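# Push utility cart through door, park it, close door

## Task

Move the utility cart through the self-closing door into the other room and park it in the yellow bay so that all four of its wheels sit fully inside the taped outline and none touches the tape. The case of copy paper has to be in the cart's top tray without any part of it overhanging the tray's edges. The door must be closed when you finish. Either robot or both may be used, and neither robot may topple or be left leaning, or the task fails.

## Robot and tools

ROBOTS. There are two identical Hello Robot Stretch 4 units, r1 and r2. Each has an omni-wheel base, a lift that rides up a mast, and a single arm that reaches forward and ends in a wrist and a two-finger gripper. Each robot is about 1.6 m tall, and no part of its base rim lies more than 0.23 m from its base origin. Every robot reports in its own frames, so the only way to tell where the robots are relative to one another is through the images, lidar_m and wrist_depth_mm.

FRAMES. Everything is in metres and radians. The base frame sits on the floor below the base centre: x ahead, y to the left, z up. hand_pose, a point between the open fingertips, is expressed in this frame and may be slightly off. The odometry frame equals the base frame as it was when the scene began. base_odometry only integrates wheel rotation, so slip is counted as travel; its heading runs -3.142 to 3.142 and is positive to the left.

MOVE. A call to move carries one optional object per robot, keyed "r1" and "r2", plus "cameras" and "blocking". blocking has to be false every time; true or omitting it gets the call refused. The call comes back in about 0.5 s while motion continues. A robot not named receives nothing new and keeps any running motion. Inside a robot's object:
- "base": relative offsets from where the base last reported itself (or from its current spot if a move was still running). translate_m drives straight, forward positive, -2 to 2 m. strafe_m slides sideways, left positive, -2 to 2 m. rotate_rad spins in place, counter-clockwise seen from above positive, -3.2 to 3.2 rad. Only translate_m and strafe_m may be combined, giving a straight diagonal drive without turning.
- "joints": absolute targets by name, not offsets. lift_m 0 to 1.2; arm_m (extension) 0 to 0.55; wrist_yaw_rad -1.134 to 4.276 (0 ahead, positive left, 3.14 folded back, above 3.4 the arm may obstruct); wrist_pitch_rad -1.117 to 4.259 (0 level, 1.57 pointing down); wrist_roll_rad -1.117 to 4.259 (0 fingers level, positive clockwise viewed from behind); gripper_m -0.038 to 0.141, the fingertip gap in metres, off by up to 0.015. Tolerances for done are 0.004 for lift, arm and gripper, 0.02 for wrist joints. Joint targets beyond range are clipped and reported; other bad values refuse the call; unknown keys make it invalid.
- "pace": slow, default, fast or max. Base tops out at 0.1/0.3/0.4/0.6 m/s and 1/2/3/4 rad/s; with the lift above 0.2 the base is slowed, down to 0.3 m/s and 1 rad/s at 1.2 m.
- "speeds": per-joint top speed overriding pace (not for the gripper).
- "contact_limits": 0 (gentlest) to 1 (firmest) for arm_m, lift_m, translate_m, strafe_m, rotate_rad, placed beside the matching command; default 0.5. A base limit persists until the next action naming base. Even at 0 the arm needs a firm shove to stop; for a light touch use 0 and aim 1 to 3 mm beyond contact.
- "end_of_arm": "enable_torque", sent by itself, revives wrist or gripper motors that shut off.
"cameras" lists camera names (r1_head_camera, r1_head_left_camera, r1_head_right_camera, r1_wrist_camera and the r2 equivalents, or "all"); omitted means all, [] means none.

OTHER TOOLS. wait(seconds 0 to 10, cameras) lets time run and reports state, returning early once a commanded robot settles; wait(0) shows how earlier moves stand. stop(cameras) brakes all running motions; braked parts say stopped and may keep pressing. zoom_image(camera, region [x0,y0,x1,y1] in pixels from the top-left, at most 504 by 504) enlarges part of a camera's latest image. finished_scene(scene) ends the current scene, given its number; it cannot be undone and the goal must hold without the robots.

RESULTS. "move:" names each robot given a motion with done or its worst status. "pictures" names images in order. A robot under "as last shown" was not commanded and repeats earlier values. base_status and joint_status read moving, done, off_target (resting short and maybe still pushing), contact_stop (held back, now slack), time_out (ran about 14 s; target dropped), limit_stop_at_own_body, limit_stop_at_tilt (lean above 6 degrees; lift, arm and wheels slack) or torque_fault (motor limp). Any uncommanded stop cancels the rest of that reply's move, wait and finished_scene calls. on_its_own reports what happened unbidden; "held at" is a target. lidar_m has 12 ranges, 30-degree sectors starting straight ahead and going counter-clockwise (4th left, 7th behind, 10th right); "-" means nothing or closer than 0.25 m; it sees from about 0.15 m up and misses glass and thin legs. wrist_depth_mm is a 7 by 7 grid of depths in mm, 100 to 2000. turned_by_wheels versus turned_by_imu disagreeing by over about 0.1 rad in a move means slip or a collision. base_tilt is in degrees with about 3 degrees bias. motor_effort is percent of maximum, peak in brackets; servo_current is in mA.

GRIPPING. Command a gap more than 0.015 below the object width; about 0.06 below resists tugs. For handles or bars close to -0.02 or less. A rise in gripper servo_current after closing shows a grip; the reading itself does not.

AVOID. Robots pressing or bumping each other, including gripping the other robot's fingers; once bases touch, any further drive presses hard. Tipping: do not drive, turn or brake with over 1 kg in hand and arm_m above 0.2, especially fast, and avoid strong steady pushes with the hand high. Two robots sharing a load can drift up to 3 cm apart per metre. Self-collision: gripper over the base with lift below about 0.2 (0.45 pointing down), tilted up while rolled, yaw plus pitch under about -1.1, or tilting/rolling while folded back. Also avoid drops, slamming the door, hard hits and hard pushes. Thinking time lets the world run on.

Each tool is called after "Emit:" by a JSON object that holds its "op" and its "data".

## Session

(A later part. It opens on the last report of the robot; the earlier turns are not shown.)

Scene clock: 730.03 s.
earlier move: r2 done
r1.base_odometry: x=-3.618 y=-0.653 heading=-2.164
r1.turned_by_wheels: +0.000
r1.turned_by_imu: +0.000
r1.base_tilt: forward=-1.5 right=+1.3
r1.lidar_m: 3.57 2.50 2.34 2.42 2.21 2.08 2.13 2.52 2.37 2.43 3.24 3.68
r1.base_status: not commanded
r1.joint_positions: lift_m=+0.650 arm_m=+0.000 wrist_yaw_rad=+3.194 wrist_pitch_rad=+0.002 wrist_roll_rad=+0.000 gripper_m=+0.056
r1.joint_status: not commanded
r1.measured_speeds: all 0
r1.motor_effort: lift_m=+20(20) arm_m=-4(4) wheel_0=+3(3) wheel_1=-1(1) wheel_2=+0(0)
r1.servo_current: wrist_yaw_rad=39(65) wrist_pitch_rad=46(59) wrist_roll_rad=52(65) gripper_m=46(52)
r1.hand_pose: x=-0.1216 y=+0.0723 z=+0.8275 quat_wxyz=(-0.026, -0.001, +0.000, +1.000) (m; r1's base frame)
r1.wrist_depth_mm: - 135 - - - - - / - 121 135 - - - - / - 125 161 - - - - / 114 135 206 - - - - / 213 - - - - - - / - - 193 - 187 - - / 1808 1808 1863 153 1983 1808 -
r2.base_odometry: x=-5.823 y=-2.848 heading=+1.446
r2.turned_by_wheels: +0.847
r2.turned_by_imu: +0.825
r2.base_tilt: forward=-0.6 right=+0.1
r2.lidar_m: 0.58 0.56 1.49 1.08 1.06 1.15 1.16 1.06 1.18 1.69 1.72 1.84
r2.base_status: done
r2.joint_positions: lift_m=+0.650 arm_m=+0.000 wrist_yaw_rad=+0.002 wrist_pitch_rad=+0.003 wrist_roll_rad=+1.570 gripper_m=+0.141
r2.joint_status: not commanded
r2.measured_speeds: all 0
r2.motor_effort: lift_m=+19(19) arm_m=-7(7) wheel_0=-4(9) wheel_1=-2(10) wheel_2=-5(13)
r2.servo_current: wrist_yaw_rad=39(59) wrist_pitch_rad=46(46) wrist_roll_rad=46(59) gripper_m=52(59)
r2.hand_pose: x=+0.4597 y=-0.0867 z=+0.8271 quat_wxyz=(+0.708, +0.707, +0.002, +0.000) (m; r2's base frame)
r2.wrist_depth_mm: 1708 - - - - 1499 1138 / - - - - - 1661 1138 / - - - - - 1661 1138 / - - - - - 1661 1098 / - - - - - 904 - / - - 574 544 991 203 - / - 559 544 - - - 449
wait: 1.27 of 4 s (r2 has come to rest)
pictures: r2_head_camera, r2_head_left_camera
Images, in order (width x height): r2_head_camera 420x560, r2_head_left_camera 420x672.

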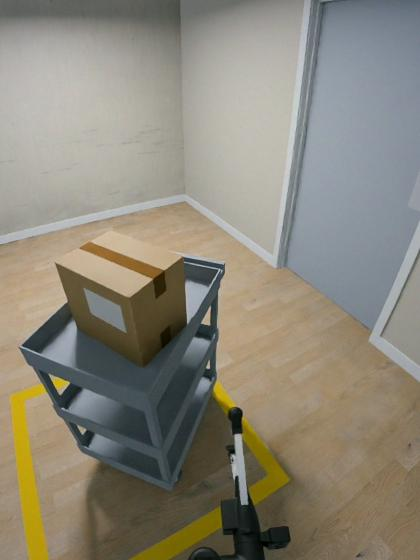

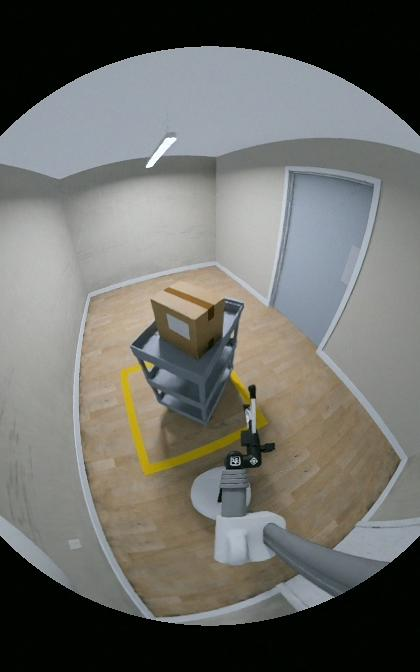

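Emit:
{"op": "move", "data": {"r2": {"base":{"rotate_rad":-0.25}}, "cameras": [], "blocking": false}}

Emit:
{"op": "wait", "data": {"seconds": 2, "cameras": []}}

Emit:
{"op": "move", "data": {"r2": {"base":{"strafe_m":0.55,"translate_m":0.05},"joints":{"arm_m":0.06}}, "cameras": [], "blocking": false}}

Emit:
{"op": "wait", "data": {"seconds": 5, "cameras": ["r2_head_camera","r2_wrist_camera"]}}

Scene clock: 752.87 s.
move: r2 moving
r1: as last shown
r1.base_tilt: forward=-1.6 right=+1.3
r1.lidar_m: 3.54 2.49 2.33 2.43 2.20 2.09 2.17 2.52 2.36 2.45 3.24 3.68
r1.motor_effort: lift_m=+19(20) arm_m=-4(4) wheel_0=+2(3) wheel_1=-1(1) wheel_2=+0(0)
r1.servo_current: wrist_yaw_rad=52(59) wrist_pitch_rad=46(52) wrist_roll_rad=59(59) gripper_m=39(46)
r1.wrist_depth_mm: - 135 - - - - - / - 121 135 - - - - / - 125 161 - - - - / 115 135 206 - - - - / 214 - - - - - - / - - 194 - 188 - - / 1756 1808 1808 153 1921 1756 -
r2.base_odometry: x=-5.823 y=-2.847 heading=+1.238
r2.turned_by_wheels: -0.207
r2.turned_by_imu: -0.201
r2.base_tilt: forward=-0.6 right=+0.1
r2.lidar_m: 0.77 0.55 0.82 1.19 1.05 1.10 1.22 1.09 1.06 1.35 1.73 1.74
r2.base_status: rotate_rad moving
r2.joint_positions: lift_m=+0.650 arm_m=+0.000 wrist_yaw_rad=+0.002 wrist_pitch_rad=+0.003 wrist_roll_rad=+1.570 gripper_m=+0.141
r2.joint_status: not commanded
r2.measured_speeds: translate_m=+0.000 strafe_m=-0.002 rotate_rad=-0.447 lift_m=+0.000 arm_m=+0.000 wrist_yaw_rad=+0.000 wrist_pitch_rad=+0.000 wrist_roll_rad=+0.000
r2.motor_effort: lift_m=+19(19) arm_m=-7(7) wheel_0=+3(9) wheel_1=+3(9) wheel_2=+4(9)
r2.servo_current: wrist_yaw_rad=39(52) wrist_pitch_rad=46(46) wrist_roll_rad=46(52) gripper_m=46(52)
r2.hand_pose: x=+0.4597 y=-0.0867 z=+0.8271 quat_wxyz=(+0.708, +0.707, +0.002, +0.000) (m; r2's base frame)
r2.wrist_depth_mm: 1537 - 1499 - - 1397 1138 / 1708 - - - - 1537 1160 / - - - - - 1618 1160 / - - - - - 1661 1138 / - - - - - 1576 1138 / - - - 878 891 189 1042 / - - - - - - -
pictures: none
No camera images: "cameras" was empty.

Scene clock: 753.37 s.
earlier move: r2 done
r1.base_odometry: x=-3.618 y=-0.653 heading=-2.164
r1.turned_by_wheels: +0.000
r1.turned_by_imu: +0.000
r1.base_tilt: forward=-1.6 right=+1.3
r1.lidar_m: 3.55 2.51 2.35 2.44 2.22 2.09 2.13 2.53 2.38 2.43 3.21 3.66
r1.base_status: not commanded
r1.joint_positions: lift_m=+0.650 arm_m=+0.000 wrist_yaw_rad=+3.194 wrist_pitch_rad=+0.002 wrist_roll_rad=+0.000 gripper_m=+0.056
r1.joint_status: not commanded
r1.measured_speeds: all 0
r1.motor_effort: lift_m=+20(20) arm_m=-4(4) wheel_0=+2(3) wheel_1=-1(1) wheel_2=+0(0)
r1.servo_current: wrist_yaw_rad=46(59) wrist_pitch_rad=46(52) wrist_roll_rad=33(59) gripper_m=46(46)
r1.hand_pose: x=-0.1216 y=+0.0723 z=+0.8275 quat_wxyz=(-0.026, -0.001, +0.000, +1.000) (m; r1's base frame)
r1.wrist_depth_mm: - 135 - - - - - / - 121 135 - - - - / - 125 161 - - - - / 115 135 206 - - - - / 213 - - - - - - / - - 194 - 187 - - / 1808 1808 1808 153 1921 1756 -
r2.base_odometry: x=-5.823 y=-2.847 heading=+1.197
r2.turned_by_wheels: -0.042
r2.turned_by_imu: -0.041
r2.base_tilt: forward=-0.7 right=+0.1
r2.lidar_m: 0.85 0.55 0.78 1.21 1.05 1.07 1.29 1.06 1.04 1.33 1.73 1.75
r2.base_status: done
r2.joint_positions: lift_m=+0.650 arm_m=+0.000 wrist_yaw_rad=+0.002 wrist_pitch_rad=+0.003 wrist_roll_rad=+1.570 gripper_m=+0.141
r2.joint_status: not commanded
r2.measured_speeds: all 0
r2.motor_effort: lift_m=+19(19) arm_m=-7(7) wheel_0=+4(9) wheel_1=+2(9) wheel_2=+5(9)
r2.servo_current: wrist_yaw_rad=52(52) wrist_pitch_rad=39(46) wrist_roll_rad=52(59) gripper_m=52(65)
r2.hand_pose: x=+0.4597 y=-0.0867 z=+0.8271 quat_wxyz=(+0.708, +0.707, +0.002, +0.000) (m; r2's base frame)
r2.wrist_depth_mm: - - 1537 - - 1397 1138 / 1618 - - - - 1537 1160 / 1921 - - - - 1661 1160 / - - - - - 1661 1138 / - - - - - 1576 1160 / - - - - 211 202 1160 / - - - - - - 1205
wait: 0.50 of 2 s (r2 has come to rest)
pictures: none
No camera images: "cameras" was empty.

Scene clock: 753.87 s.
move: r2 moving
r1: as last shown
r1.lidar_m: 3.54 2.50 2.35 2.41 2.22 2.10 2.14 2.52 2.37 2.42 3.20 3.68
r1.motor_effort: lift_m=+19(20) arm_m=-4(4) wheel_0=+2(2) wheel_1=+0(1) wheel_2=+0(0)
r1.servo_current: wrist_yaw_rad=52(59) wrist_pitch_rad=46(46) wrist_roll_rad=39(52) gripper_m=39(39)
r1.wrist_depth_mm: - 135 - - - - - / - 121 135 - - - - / - 125 160 - - - - / 114 135 206 - - - - / 213 - - - - - - / - - 193 - 187 - - / 1808 1863 1863 153 1921 1863 -
r2.base_odometry: x=-5.854 y=-2.832 heading=+1.196
r2.turned_by_wheels: +0.000
r2.turned_by_imu: +0.000
r2.base_tilt: forward=-0.7 right=+0.1
r2.lidar_m: 0.76 0.53 0.77 1.20 1.05 1.05 1.24 1.10 1.08 1.36 1.74 1.76
r2.base_status: translate_m moving; strafe_m moving
r2.joint_positions: lift_m=+0.650 arm_m=+0.045 wrist_yaw_rad=+0.002 wrist_pitch_rad=+0.003 wrist_roll_rad=+1.570 gripper_m=+0.141
r2.joint_status: arm_m moving
r2.measured_speeds: translate_m=+0.011 strafe_m=+0.133 rotate_rad=+0.001 lift_m=+0.000 arm_m=+0.115 wrist_yaw_rad=+0.000 wrist_pitch_rad=+0.000 wrist_roll_rad=+0.000
r2.motor_effort: lift_m=+19(19) arm_m=+4(11) wheel_0=-9(12) wheel_1=+10(11) wheel_2=-4(6)
r2.servo_current: wrist_yaw_rad=46(59) wrist_pitch_rad=46(46) wrist_roll_rad=39(59) gripper_m=52(59)
r2.hand_pose: x=+0.5046 y=-0.0867 z=+0.8271 quat_wxyz=(+0.708, +0.707, +0.002, +0.000) (m; r2's base frame)
r2.wrist_depth_mm: 1499 - 1576 - - 1397 1138 / 1708 - - - - 1537 1138 / 1983 - - - - 1661 1160 / - - - - - 1661 1160 / - - - - - 1537 1160 / - - - - 200 204 1160 / - - - - - - 1205
pictures: none
No camera images: "cameras" was empty.

Scene clock: 756.60 s.
earlier move: r2 done
r1.base_odometry: x=-3.618 y=-0.653 heading=-2.164
r1.turned_by_wheels: +0.000
r1.turned_by_imu: +0.000
r1.base_tilt: forward=-1.6 right=+1.3
r1.lidar_m: 3.58 2.48 2.36 2.42 2.23 2.09 2.16 2.52 2.37 2.43 3.20 3.68
r1.base_status: not commanded
r1.joint_positions: lift_m=+0.650 arm_m=+0.000 wrist_yaw_rad=+3.194 wrist_pitch_rad=+0.002 wrist_roll_rad=+0.000 gripper_m=+0.056
r1.joint_status: not commanded
r1.measured_speeds: all 0
r1.motor_effort: lift_m=+19(20) arm_m=-4(4) wheel_0=+2(3) wheel_1=-1(1) wheel_2=+0(0)
r1.servo_current: wrist_yaw_rad=52(65) wrist_pitch_rad=39(52) wrist_roll_rad=52(72) gripper_m=39(52)
r1.hand_pose: x=-0.1216 y=+0.0723 z=+0.8275 quat_wxyz=(-0.026, -0.001, +0.000, +1.000) (m; r1's base frame)
r1.wrist_depth_mm: - 135 - - - - - / - 121 135 - - - - / - 125 160 - - - - / 114 136 206 - - - - / 214 - - - - - - / - - 194 - 187 - - / 1863 1808 1808 153 1921 1808 -
r2.base_odometry: x=-6.317 y=-2.600 heading=+1.196
r2.turned_by_wheels: +0.000
r2.turned_by_imu: -0.023
r2.base_tilt: forward=-0.7 right=+0.1
r2.lidar_m: 0.35 0.47 1.37 0.81 0.70 0.69 0.88 1.50 1.51 1.78 2.10 0.67
r2.base_status: done
r2.joint_positions: lift_m=+0.650 arm_m=+0.060 wrist_yaw_rad=-0.003 wrist_pitch_rad=+0.003 wrist_roll_rad=+1.570 gripper_m=+0.141
r2.joint_status: all done
r2.measured_speeds: all 0
r2.motor_effort: lift_m=+19(19) arm_m=+7(11) wheel_0=-2(20) wheel_1=+1(12) wheel_2=-5(23)
r2.servo_current: wrist_yaw_rad=46(137) wrist_pitch_rad=52(52) wrist_roll_rad=46(65) gripper_m=52(59)
r2.hand_pose: x=+0.5189 y=-0.0882 z=+0.8271 quat_wxyz=(+0.708, +0.707, +0.000, -0.002) (m; r2's base frame)
r2.wrist_depth_mm: 1756 - - - - 1537 1118 / - - - - - 1576 1138 / - - - 402 - 647 427 / - 387 384 297 - 707 - / 329 327 320 237 - 715 - / 289 281 210 195 187 190 - / 258 255 243 - - 676 -
wait: 2.73 of 5 s (r2 has come to rest)
pictures: r2_head_camera, r2_wrist_camera
Images, in order (width x height): r2_head_camera 420x560, r2_wrist_camera 616x392.

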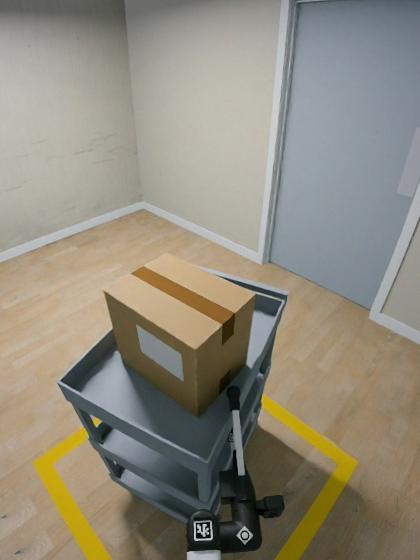

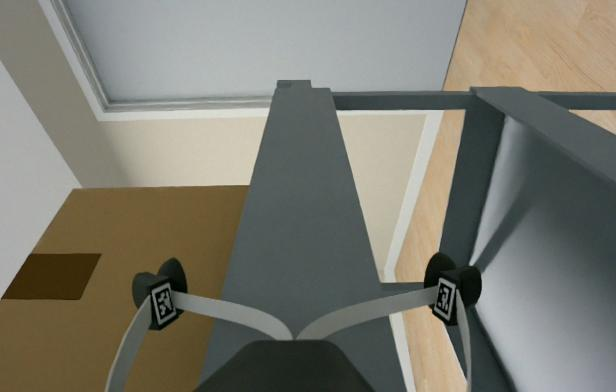

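Emit:
{"op": "move", "data": {"r2": {"joints":{"gripper_m":0.005}}, "cameras": [], "blocking": false}}

Emit:
{"op": "wait", "data": {"seconds": 2, "cameras": ["r2_wrist_camera","r2_head_camera","r2_head_left_camera"]}}

Emit:
{"op": "zoom_image", "data": {"camera": "r2_head_camera", "region": [20, 340, 380, 560]}}

Emit:
{"op": "zoom_image", "data": {"camera": "r2_head_left_camera", "region": [100, 310, 300, 500]}}

Scene clock: 780.23 s.
move: r2 moving
r1: as last shown
r1.lidar_m: 3.59 2.51 2.34 2.41 2.21 2.09 2.17 2.52 2.37 2.45 3.21 3.65
r1.motor_effort: lift_m=+20(20) arm_m=-4(4) wheel_0=+2(3) wheel_1=+0(1) wheel_2=+0(0)
r1.servo_current: wrist_yaw_rad=59(65) wrist_pitch_rad=33(46) wrist_roll_rad=39(72) gripper_m=39(46)
r1.wrist_depth_mm: - 135 - - - - - / - 121 135 - - - - / - 125 161 - - - - / 115 135 206 - - - - / 215 - - - - - - / - - 193 - 188 - - / 1808 1808 1863 153 1863 1756 -
r2.base_odometry: x=-6.317 y=-2.600 heading=+1.196
r2.turned_by_wheels: +0.000
r2.turned_by_imu: +0.000
r2.base_tilt: forward=-0.7 right=+0.0
r2.lidar_m: 0.37 0.46 1.38 0.81 0.68 0.71 0.82 1.49 1.51 1.80 2.10 0.73
r2.base_status: not commanded
r2.joint_positions: lift_m=+0.650 arm_m=+0.060 wrist_yaw_rad=-0.003 wrist_pitch_rad=+0.003 wrist_roll_rad=+1.570 gripper_m=+0.130
r2.joint_status: gripper_m moving
r2.measured_speeds: all 0
r2.motor_effort: lift_m=+19(19) arm_m=+7(7) wheel_0=-2(3) wheel_1=+2(2) wheel_2=-5(6)
r2.servo_current: wrist_yaw_rad=52(65) wrist_pitch_rad=39(46) wrist_roll_rad=33(59) gripper_m=111(117)
r2.hand_pose: x=+0.5189 y=-0.0882 z=+0.8271 quat_wxyz=(+0.708, +0.707, +0.000, -0.002) (m; r2's base frame)
r2.wrist_depth_mm: 1808 - - - - 1499 1118 / - - - - - 1499 1118 / - - - 404 - 654 430 / - 387 384 298 - 707 - / 329 329 329 236 - - - / 286 274 201 196 189 - - / 259 260 244 - - 683 -
pictures: none
No camera images: "cameras" was empty.

Scene clock: 782.03 s.
earlier move: r2 done
r1.base_odometry: x=-3.618 y=-0.653 heading=-2.164
r1.turned_by_wheels: +0.000
r1.turned_by_imu: +0.000
r1.base_tilt: forward=-1.6 right=+1.3
r1.lidar_m: 3.57 2.48 2.36 2.42 2.21 2.10 2.16 2.54 2.37 2.44 3.22 3.68
r1.base_status: not commanded
r1.joint_positions: lift_m=+0.650 arm_m=+0.000 wrist_yaw_rad=+3.194 wrist_pitch_rad=+0.002 wrist_roll_rad=+0.000 gripper_m=+0.056
r1.joint_status: not commanded
r1.measured_speeds: all 0
r1.motor_effort: lift_m=+20(20) arm_m=-4(4) wheel_0=+2(3) wheel_1=-1(1) wheel_2=+0(0)
r1.servo_current: wrist_yaw_rad=39(65) wrist_pitch_rad=39(46) wrist_roll_rad=39(72) gripper_m=46(46)
r1.hand_pose: x=-0.1216 y=+0.0723 z=+0.8275 quat_wxyz=(-0.026, -0.001, +0.000, +1.000) (m; r1's base frame)
r1.wrist_depth_mm: - 135 - - - - - / - 121 135 - - - - / - 125 161 - - - - / 114 135 206 - - - - / 214 - - - - - - / - - 193 - 187 - - / 1863 1808 1863 153 1921 1808 -
r2.base_odometry: x=-6.317 y=-2.599 heading=+1.197
r2.turned_by_wheels: +0.001
r2.turned_by_imu: +0.001
r2.base_tilt: forward=-0.6 right=+0.1
r2.lidar_m: 0.35 0.43 1.37 0.81 0.70 0.71 0.84 1.52 1.51 1.79 2.08 0.69
r2.base_status: not commanded
r2.joint_positions: lift_m=+0.650 arm_m=+0.060 wrist_yaw_rad=+0.006 wrist_pitch_rad=+0.003 wrist_roll_rad=+1.570 gripper_m=+0.007
r2.joint_status: all done
r2.measured_speeds: all 0
r2.motor_effort: lift_m=+19(19) arm_m=+1(7) wheel_0=-2(3) wheel_1=+2(2) wheel_2=+1(6)
r2.servo_current: wrist_yaw_rad=52(65) wrist_pitch_rad=39(52) wrist_roll_rad=46(59) gripper_m=215(449)
r2.hand_pose: x=+0.5198 y=-0.0858 z=+0.8271 quat_wxyz=(+0.708, +0.707, +0.003, +0.001) (m; r2's base frame)
r2.wrist_depth_mm: 1808 - - - - 1499 1138 / - - - 508 - 603 554 / - - - 347 - 615 - / 362 349 340 266 - 691 - / 303 303 289 215 - 768 - / 267 260 183 181 178 159 - / 236 233 155 - 146 615 -
wait: 1.80 of 2 s (r2 has come to rest)
pictures: r2_head_camera, r2_head_left_camera, r2_wrist_camera
Images, in order (width x height): r2_head_camera 420x560, r2_head_left_camera 420x672, r2_wrist_camera 616x392.

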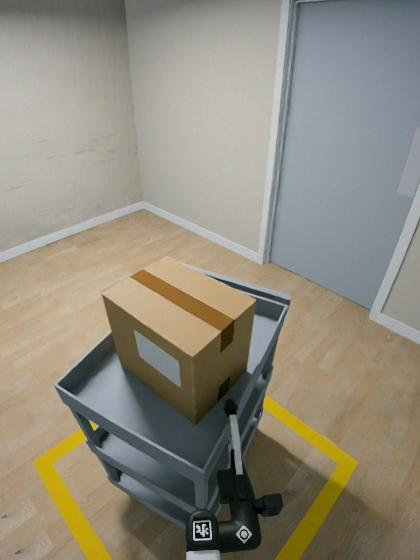

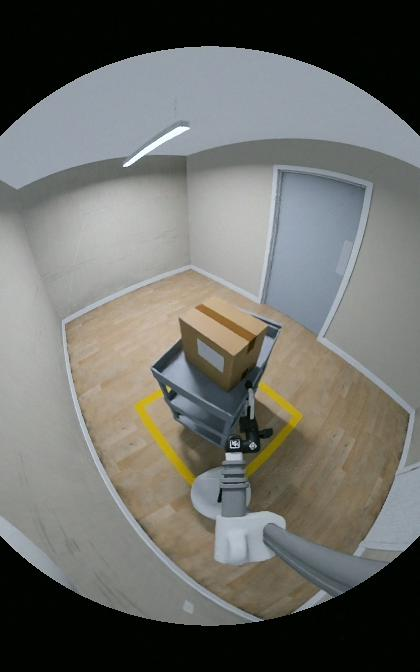

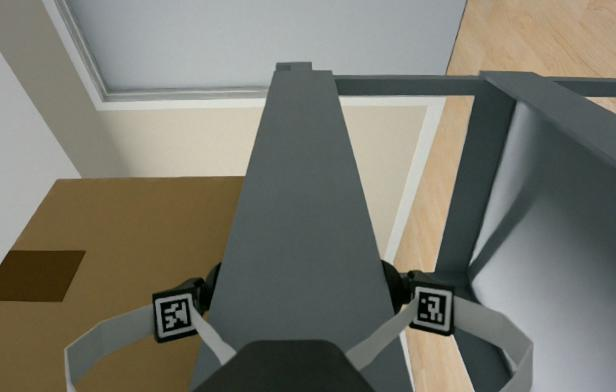

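Scaled by 1.400 from the camera's 420x560 image, which has a finer 1200x1600 frame.

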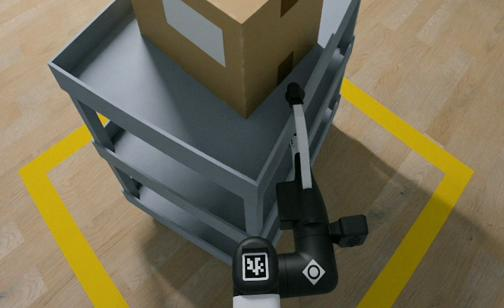

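Scaled by 2.520 from the camera's 420x672 image, which has a finer 600x960 frame.

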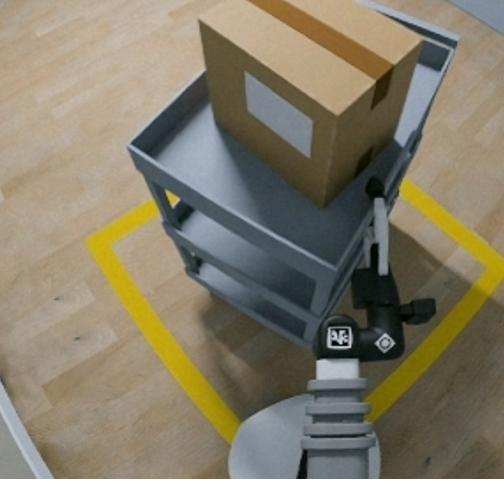

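Emit:
{"op": "move", "data": {"r2": {"base":{"translate_m":-0.16},"pace":"slow","contact_limits":{"translate_m":0.3}}, "cameras": [], "blocking": false}}

Emit:
{"op": "wait", "data": {"seconds": 5, "cameras": []}}

Emit:
{"op": "move", "data": {"r2": {"joints":{"gripper_m":0.141}}, "cameras": [], "blocking": false}}

Emit:
{"op": "wait", "data": {"seconds": 1.8, "cameras": ["r2_head_camera"]}}

Emit:
{"op": "move", "data": {"r2": {"base":{"translate_m":-0.35},"joints":{"arm_m":0.0},"pace":"slow"}, "cameras": [], "blocking": false}}

Emit:
{"op": "wait", "data": {"seconds": 6, "cameras": ["r2_head_camera","r2_head_left_camera"]}}

Emit:
{"op": "zoom_image", "data": {"camera": "r2_head_camera", "region": [40, 290, 380, 510]}}

Emit:
{"op": "zoom_image", "data": {"camera": "r2_head_left_camera", "region": [100, 310, 300, 500]}}

Scene clock: 790.10 s.
move: r2 moving
r1: as last shown
r1.lidar_m: 3.57 2.47 2.35 2.43 2.23 2.08 2.13 2.49 2.37 2.43 3.21 3.67
r1.motor_effort: lift_m=+19(20) arm_m=-4(4) wheel_0=+2(3) wheel_1=-1(1) wheel_2=+0(0)
r1.servo_current: wrist_yaw_rad=33(59) wrist_pitch_rad=46(46) wrist_roll_rad=52(65) gripper_m=39(46)
r1.wrist_depth_mm: - 135 - - - - - / - 121 135 - - - - / - 125 161 - - - - / 114 135 206 - - - - / 214 - - - - - - / - - 194 - 187 - - / 1808 1808 1863 153 1863 1756 -
r2.base_odometry: x=-6.321 y=-2.611 heading=+1.198
r2.turned_by_wheels: +0.001
r2.turned_by_imu: +0.002
r2.base_tilt: forward=-0.6 right=+0.0
r2.lidar_m: 0.34 0.45 1.35 0.77 0.68 0.68 0.83 1.51 1.50 1.78 2.10 0.69
r2.base_status: translate_m moving
r2.joint_positions: lift_m=+0.650 arm_m=+0.060 wrist_yaw_rad=+0.008 wrist_pitch_rad=+0.003 wrist_roll_rad=+1.570 gripper_m=+0.007
r2.joint_status: not commanded
r2.measured_speeds: translate_m=-0.049 strafe_m=+0.000 rotate_rad=+0.003 lift_m=+0.000 arm_m=+0.000 wrist_yaw_rad=+0.001 wrist_pitch_rad=+0.000 wrist_roll_rad=+0.000
r2.motor_effort: lift_m=+19(19) arm_m=-3(4) wheel_0=-5(5) wheel_1=-7(8) wheel_2=+18(18)
r2.servo_current: wrist_yaw_rad=59(65) wrist_pitch_rad=33(52) wrist_roll_rad=59(59) gripper_m=221(221)
r2.contact_limits: translate_m 0.3
r2.hand_pose: x=+0.5200 y=-0.0852 z=+0.8271 quat_wxyz=(+0.708, +0.707, +0.004, +0.002) (m; r2's base frame)
r2.wrist_depth_mm: 1808 - - - - 1618 1118 / - - - 484 - 585 488 / - - - 343 - 647 - / 357 345 336 264 - 707 - / 300 301 287 215 - 759 - / 265 260 187 181 177 166 - / 237 235 156 - 147 627 -
pictures: none
No camera images: "cameras" was empty.

Scene clock: 792.47 s.
earlier move: r2 done
r1.base_odometry: x=-3.618 y=-0.653 heading=-2.164
r1.turned_by_wheels: +0.000
r1.turned_by_imu: +0.000
r1.base_tilt: forward=-1.6 right=+1.3
r1.lidar_m: 3.55 2.50 2.34 2.41 2.21 2.08 2.16 2.52 2.37 2.46 3.20 3.66
r1.base_status: not commanded
r1.joint_positions: lift_m=+0.650 arm_m=+0.000 wrist_yaw_rad=+3.194 wrist_pitch_rad=+0.002 wrist_roll_rad=+0.000 gripper_m=+0.056
r1.joint_status: not commanded
r1.measured_speeds: all 0
r1.motor_effort: lift_m=+20(20) arm_m=-4(4) wheel_0=+2(3) wheel_1=-1(1) wheel_2=+0(0)
r1.servo_current: wrist_yaw_rad=65(72) wrist_pitch_rad=46(52) wrist_roll_rad=39(65) gripper_m=39(46)
r1.hand_pose: x=-0.1216 y=+0.0723 z=+0.8275 quat_wxyz=(-0.026, -0.001, +0.000, +1.000) (m; r1's base frame)
r1.wrist_depth_mm: - 135 - - - - - / - 121 135 - - - - / - 125 161 - - - - / 114 135 206 - - - - / 215 - - - - - - / - - 193 - 188 - - / 1808 1808 1863 153 1921 1808 -
r2.base_odometry: x=-6.375 y=-2.748 heading=+1.197
r2.turned_by_wheels: +0.000
r2.turned_by_imu: +0.001
r2.base_tilt: forward=-0.7 right=+0.0
r2.lidar_m: 0.35 0.42 1.13 0.70 0.59 0.58 0.71 1.34 1.41 1.66 2.19 0.69
r2.base_status: done
r2.joint_positions: lift_m=+0.650 arm_m=+0.060 wrist_yaw_rad=+0.011 wrist_pitch_rad=+0.003 wrist_roll_rad=+1.570 gripper_m=+0.007
r2.joint_status: not commanded
r2.measured_speeds: all 0
r2.motor_effort: lift_m=+19(19) arm_m=-3(4) wheel_0=+2(7) wheel_1=-4(8) wheel_2=+9(20)
r2.servo_current: wrist_yaw_rad=59(78) wrist_pitch_rad=46(52) wrist_roll_rad=52(65) gripper_m=202(221)
r2.contact_limits: translate_m 0.3
r2.hand_pose: x=+0.5202 y=-0.0843 z=+0.8271 quat_wxyz=(+0.708, +0.707, +0.005, +0.003) (m; r2's base frame)
r2.wrist_depth_mm: 1863 - - - - 1576 1138 / - - - 452 - 574 455 / - - - 330 - 654 - / 349 342 332 259 - 707 - / 298 298 286 213 230 - - / 265 260 183 182 177 159 - / 242 235 158 - - 621 -
wait: 2.37 of 5 s (r2 has come to rest)
pictures: none
No camera images: "cameras" was empty.

Scene clock: 792.97 s.
move: r2 moving
r1: as last shown
r1.lidar_m: 3.57 2.48 2.35 2.40 2.20 2.08 2.13 2.52 2.37 2.44 3.22 3.67
r1.motor_effort: lift_m=+20(20) arm_m=-4(4) wheel_0=+2(2) wheel_1=-1(1) wheel_2=+0(0)
r1.servo_current: wrist_yaw_rad=52(65) wrist_pitch_rad=46(52) wrist_roll_rad=59(59) gripper_m=39(46)
r1.wrist_depth_mm: - 135 - - - - - / - 120 135 - - - - / - 125 160 - - - - / 114 135 205 - - - - / 213 - - - - - - / - - 193 - 188 - - / 1863 1808 1921 153 1863 1708 -
r2.base_odometry: x=-6.375 y=-2.748 heading=+1.197
r2.turned_by_wheels: +0.000
r2.turned_by_imu: +0.000
r2.base_tilt: forward=-0.7 right=+0.1
r2.lidar_m: 0.35 0.44 1.13 0.68 0.58 0.60 0.71 1.30 1.40 1.65 2.20 0.67
r2.base_status: not commanded
r2.joint_positions: lift_m=+0.650 arm_m=+0.060 wrist_yaw_rad=+0.011 wrist_pitch_rad=+0.003 wrist_roll_rad=+1.570 gripper_m=+0.025
r2.joint_status: gripper_m moving
r2.measured_speeds: all 0
r2.motor_effort: lift_m=+19(19) arm_m=-3(4) wheel_0=+2(2) wheel_1=-3(4) wheel_2=+6(9)
r2.servo_current: wrist_yaw_rad=65(78) wrist_pitch_rad=39(46) wrist_roll_rad=46(59) gripper_m=98(189)
r2.contact_limits: translate_m 0.3
r2.hand_pose: x=+0.5202 y=-0.0843 z=+0.8271 quat_wxyz=(+0.708, +0.707, +0.005, +0.003) (m; r2's base frame)
r2.wrist_depth_mm: 1921 - - - - 1576 1118 / - - - 477 - 591 517 / - - - 340 - 634 - / 359 347 336 266 - 707 - / 304 304 290 218 - - - / 268 264 186 185 180 165 - / 246 237 164 - - 640 -
pictures: none
No camera images: "cameras" was empty.

Scene clock: 794.77 s.
earlier move: r2 done
r1.base_odometry: x=-3.618 y=-0.653 heading=-2.164
r1.turned_by_wheels: +0.000
r1.turned_by_imu: +0.000
r1.base_tilt: forward=-1.6 right=+1.3
r1.lidar_m: 3.54 2.49 2.35 2.43 2.21 2.06 2.14 2.53 2.37 2.44 3.21 3.67
r1.base_status: not commanded
r1.joint_positions: lift_m=+0.650 arm_m=+0.000 wrist_yaw_rad=+3.194 wrist_pitch_rad=+0.002 wrist_roll_rad=+0.000 gripper_m=+0.056
r1.joint_status: not commanded
r1.measured_speeds: all 0
r1.motor_effort: lift_m=+19(20) arm_m=-4(4) wheel_0=+2(3) wheel_1=-1(1) wheel_2=+0(0)
r1.servo_current: wrist_yaw_rad=39(72) wrist_pitch_rad=39(52) wrist_roll_rad=39(65) gripper_m=39(52)
r1.hand_pose: x=-0.1216 y=+0.0723 z=+0.8275 quat_wxyz=(-0.026, -0.001, +0.000, +1.000) (m; r1's base frame)
r1.wrist_depth_mm: - 135 - - - - - / - 121 135 - - - - / - 125 160 - - - - / 115 135 207 - - - - / 214 - - - - - - / - - 193 - 187 - - / 1808 1863 1808 153 1863 1863 -
r2.base_odometry: x=-6.375 y=-2.748 heading=+1.197
r2.turned_by_wheels: +0.000
r2.turned_by_imu: +0.000
r2.base_tilt: forward=-0.7 right=+0.1
r2.lidar_m: 0.36 0.47 1.14 0.67 0.59 0.58 0.73 1.33 1.39 1.65 2.22 0.72
r2.base_status: not commanded
r2.joint_positions: lift_m=+0.650 arm_m=+0.060 wrist_yaw_rad=+0.003 wrist_pitch_rad=+0.003 wrist_roll_rad=+1.570 gripper_m=+0.141
r2.joint_status: all done
r2.measured_speeds: all 0
r2.motor_effort: lift_m=+19(19) arm_m=-4(4) wheel_0=+2(3) wheel_1=-3(4) wheel_2=+5(9)
r2.servo_current: wrist_yaw_rad=52(78) wrist_pitch_rad=46(46) wrist_roll_rad=39(59) gripper_m=46(189)
r2.contact_limits: translate_m 0.3
r2.hand_pose: x=+0.5196 y=-0.0865 z=+0.8271 quat_wxyz=(+0.708, +0.707, +0.002, +0.000) (m; r2's base frame)
r2.wrist_depth_mm: 1863 - - - - 1618 1118 / - - - 544 - 1397 1078 / - - - 384 - 661 413 / - 375 375 297 - 707 - / 329 327 319 242 - 715 - / 289 283 210 204 196 188 - / 264 259 254 - - 683 -
wait: 1.80 s; at rest by 1.77 s
pictures: r2_head_camera
Images, in order (width x height): r2_head_camera 420x560.

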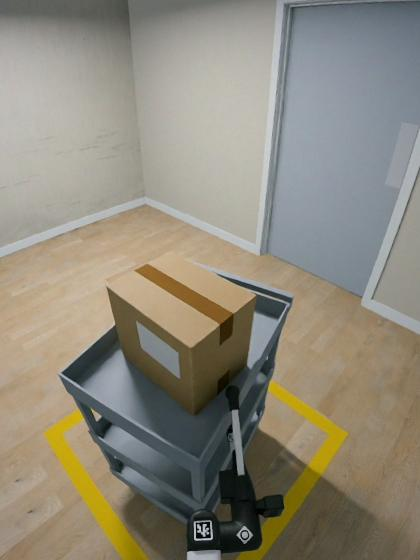

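Scene clock: 795.27 s.
move: r2 moving
r1: as last shown
r1.lidar_m: 3.58 2.51 2.36 2.44 2.20 2.09 2.16 2.52 2.38 2.44 3.20 3.68
r1.motor_effort: lift_m=+20(20) arm_m=-4(4) wheel_0=+2(2) wheel_1=-1(1) wheel_2=+0(0)
r1.servo_current: wrist_yaw_rad=52(59) wrist_pitch_rad=39(52) wrist_roll_rad=26(65) gripper_m=39(46)
r1.wrist_depth_mm: - 134 - - - - - / - 121 135 - - - - / - 125 161 - - - - / 115 136 207 - - - - / 214 - - - - - - / - - 193 - 187 - - / 1808 1808 1808 153 1921 1808 -
r2.base_odometry: x=-6.379 y=-2.760 heading=+1.197
r2.turned_by_wheels: +0.000
r2.turned_by_imu: +0.000
r2.base_tilt: forward=-0.6 right=+0.1
r2.lidar_m: 0.37 0.49 1.15 0.69 0.57 0.59 0.71 1.29 1.40 1.65 2.20 0.72
r2.base_status: translate_m moving
r2.joint_positions: lift_m=+0.650 arm_m=+0.048 wrist_yaw_rad=+0.003 wrist_pitch_rad=+0.003 wrist_roll_rad=+1.570 gripper_m=+0.141
r2.joint_status: arm_m moving
r2.measured_speeds: translate_m=-0.049 strafe_m=+0.000 rotate_rad=+0.000 lift_m=+0.000 arm_m=-0.049 wrist_yaw_rad=+0.000 wrist_pitch_rad=+0.000 wrist_roll_rad=+0.000
r2.motor_effort: lift_m=+19(19) arm_m=-5(9) wheel_0=-3(9) wheel_1=-6(7) wheel_2=+10(10)
r2.servo_current: wrist_yaw_rad=52(52) wrist_pitch_rad=39(46) wrist_roll_rad=33(52) gripper_m=52(59)
r2.hand_pose: x=+0.5071 y=-0.0866 z=+0.8271 quat_wxyz=(+0.708, +0.707, +0.002, +0.000) (m; r2's base frame)
r2.wrist_depth_mm: 1863 - - - - 1618 1118 / - - - 603 - 1576 1060 / - - - 410 - 668 433 / - 397 387 317 - 723 - / 347 345 336 260 - 759 - / 307 298 226 219 205 190 - / 278 273 268 - - 683 -
pictures: none
No camera images: "cameras" was empty.

Scene clock: 799.53 s.
earlier move: r2 done
r1.base_odometry: x=-3.618 y=-0.653 heading=-2.164
r1.turned_by_wheels: +0.000
r1.turned_by_imu: +0.000
r1.base_tilt: forward=-1.6 right=+1.2
r1.lidar_m: 3.56 2.48 2.33 2.41 2.19 2.08 2.16 2.51 2.37 2.45 3.21 3.66
r1.base_status: not commanded
r1.joint_positions: lift_m=+0.650 arm_m=+0.000 wrist_yaw_rad=+3.194 wrist_pitch_rad=+0.002 wrist_roll_rad=+0.000 gripper_m=+0.056
r1.joint_status: not commanded
r1.measured_speeds: all 0
r1.motor_effort: lift_m=+19(20) arm_m=-4(4) wheel_0=+2(3) wheel_1=+0(1) wheel_2=+0(0)
r1.servo_current: wrist_yaw_rad=52(72) wrist_pitch_rad=46(52) wrist_roll_rad=46(72) gripper_m=46(52)
r1.hand_pose: x=-0.1216 y=+0.0723 z=+0.8275 quat_wxyz=(-0.026, -0.001, +0.000, +1.000) (m; r1's base frame)
r1.wrist_depth_mm: - 135 - - - - - / - 121 135 - - - - / - 125 161 - - - - / 115 135 206 - - - - / 214 - - - - - - / - - 194 - 188 - - / 1756 1808 1808 153 1863 1808 -
r2.base_odometry: x=-6.503 y=-3.074 heading=+1.197
r2.turned_by_wheels: +0.000
r2.turned_by_imu: +0.000
r2.base_tilt: forward=-0.7 right=+0.1
r2.lidar_m: 0.73 0.90 0.69 0.40 0.34 0.35 0.43 0.82 1.17 1.32 2.45 1.33
r2.base_status: done
r2.joint_positions: lift_m=+0.650 arm_m=+0.000 wrist_yaw_rad=+0.003 wrist_pitch_rad=+0.003 wrist_roll_rad=+1.570 gripper_m=+0.141
r2.joint_status: all done
r2.measured_speeds: all 0
r2.motor_effort: lift_m=+19(19) arm_m=-7(13) wheel_0=-4(10) wheel_1=-5(7) wheel_2=+6(10)
r2.servo_current: wrist_yaw_rad=39(65) wrist_pitch_rad=39(46) wrist_roll_rad=46(65) gripper_m=46(59)
r2.hand_pose: x=+0.4598 y=-0.0866 z=+0.8271 quat_wxyz=(+0.708, +0.707, +0.002, +0.000) (m; r2's base frame)
r2.wrist_depth_mm: - - - - - 1618 1138 / - - - - - 1661 1138 / - - - - - 1537 1042 / - - 768 759 - - - / - - 676 564 - 535 - / - - 654 488 187 189 508 / - - - - - 615 866
wait: 4.27 of 6 s (r2 has come to rest)
pictures: r2_head_camera, r2_head_left_camera
Images, in order (width x height): r2_head_camera 420x560, r2_head_left_camera 420x672.

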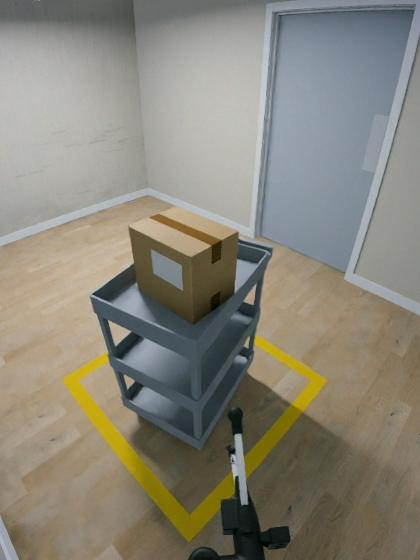

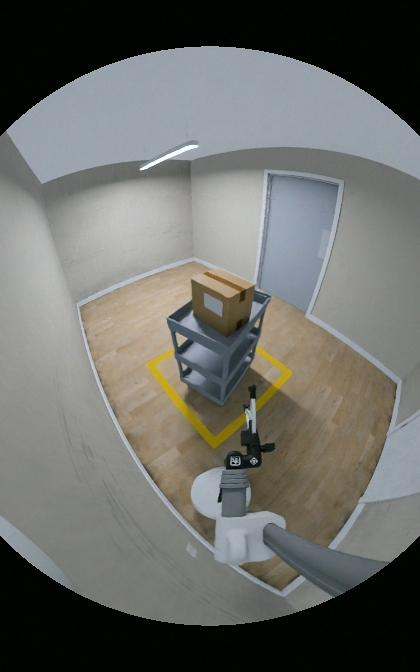

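Scaled by 1.482 from the camera's 420x560 image, which has a finer 1200x1600 frame.

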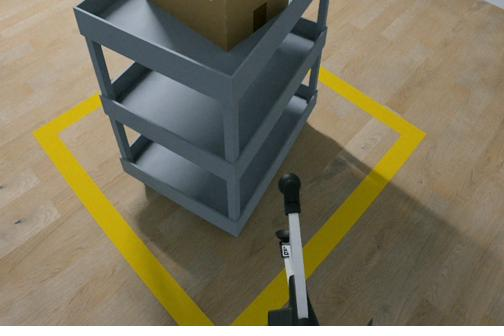

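Scaled by 2.520 from the camera's 420x672 image, which has a finer 600x960 frame.

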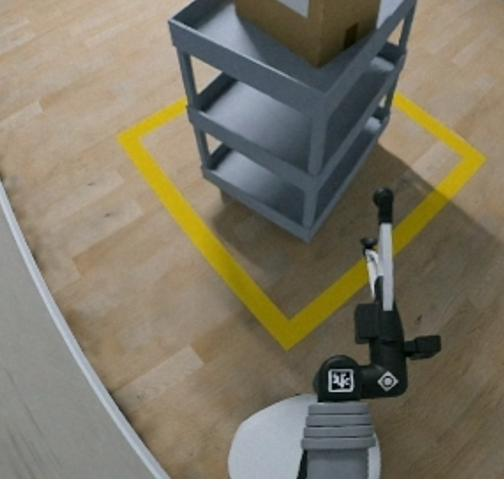

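Emit:
{"op": "finished_scene", "data": {"scene": 2}}

The scene is finished: the task was done.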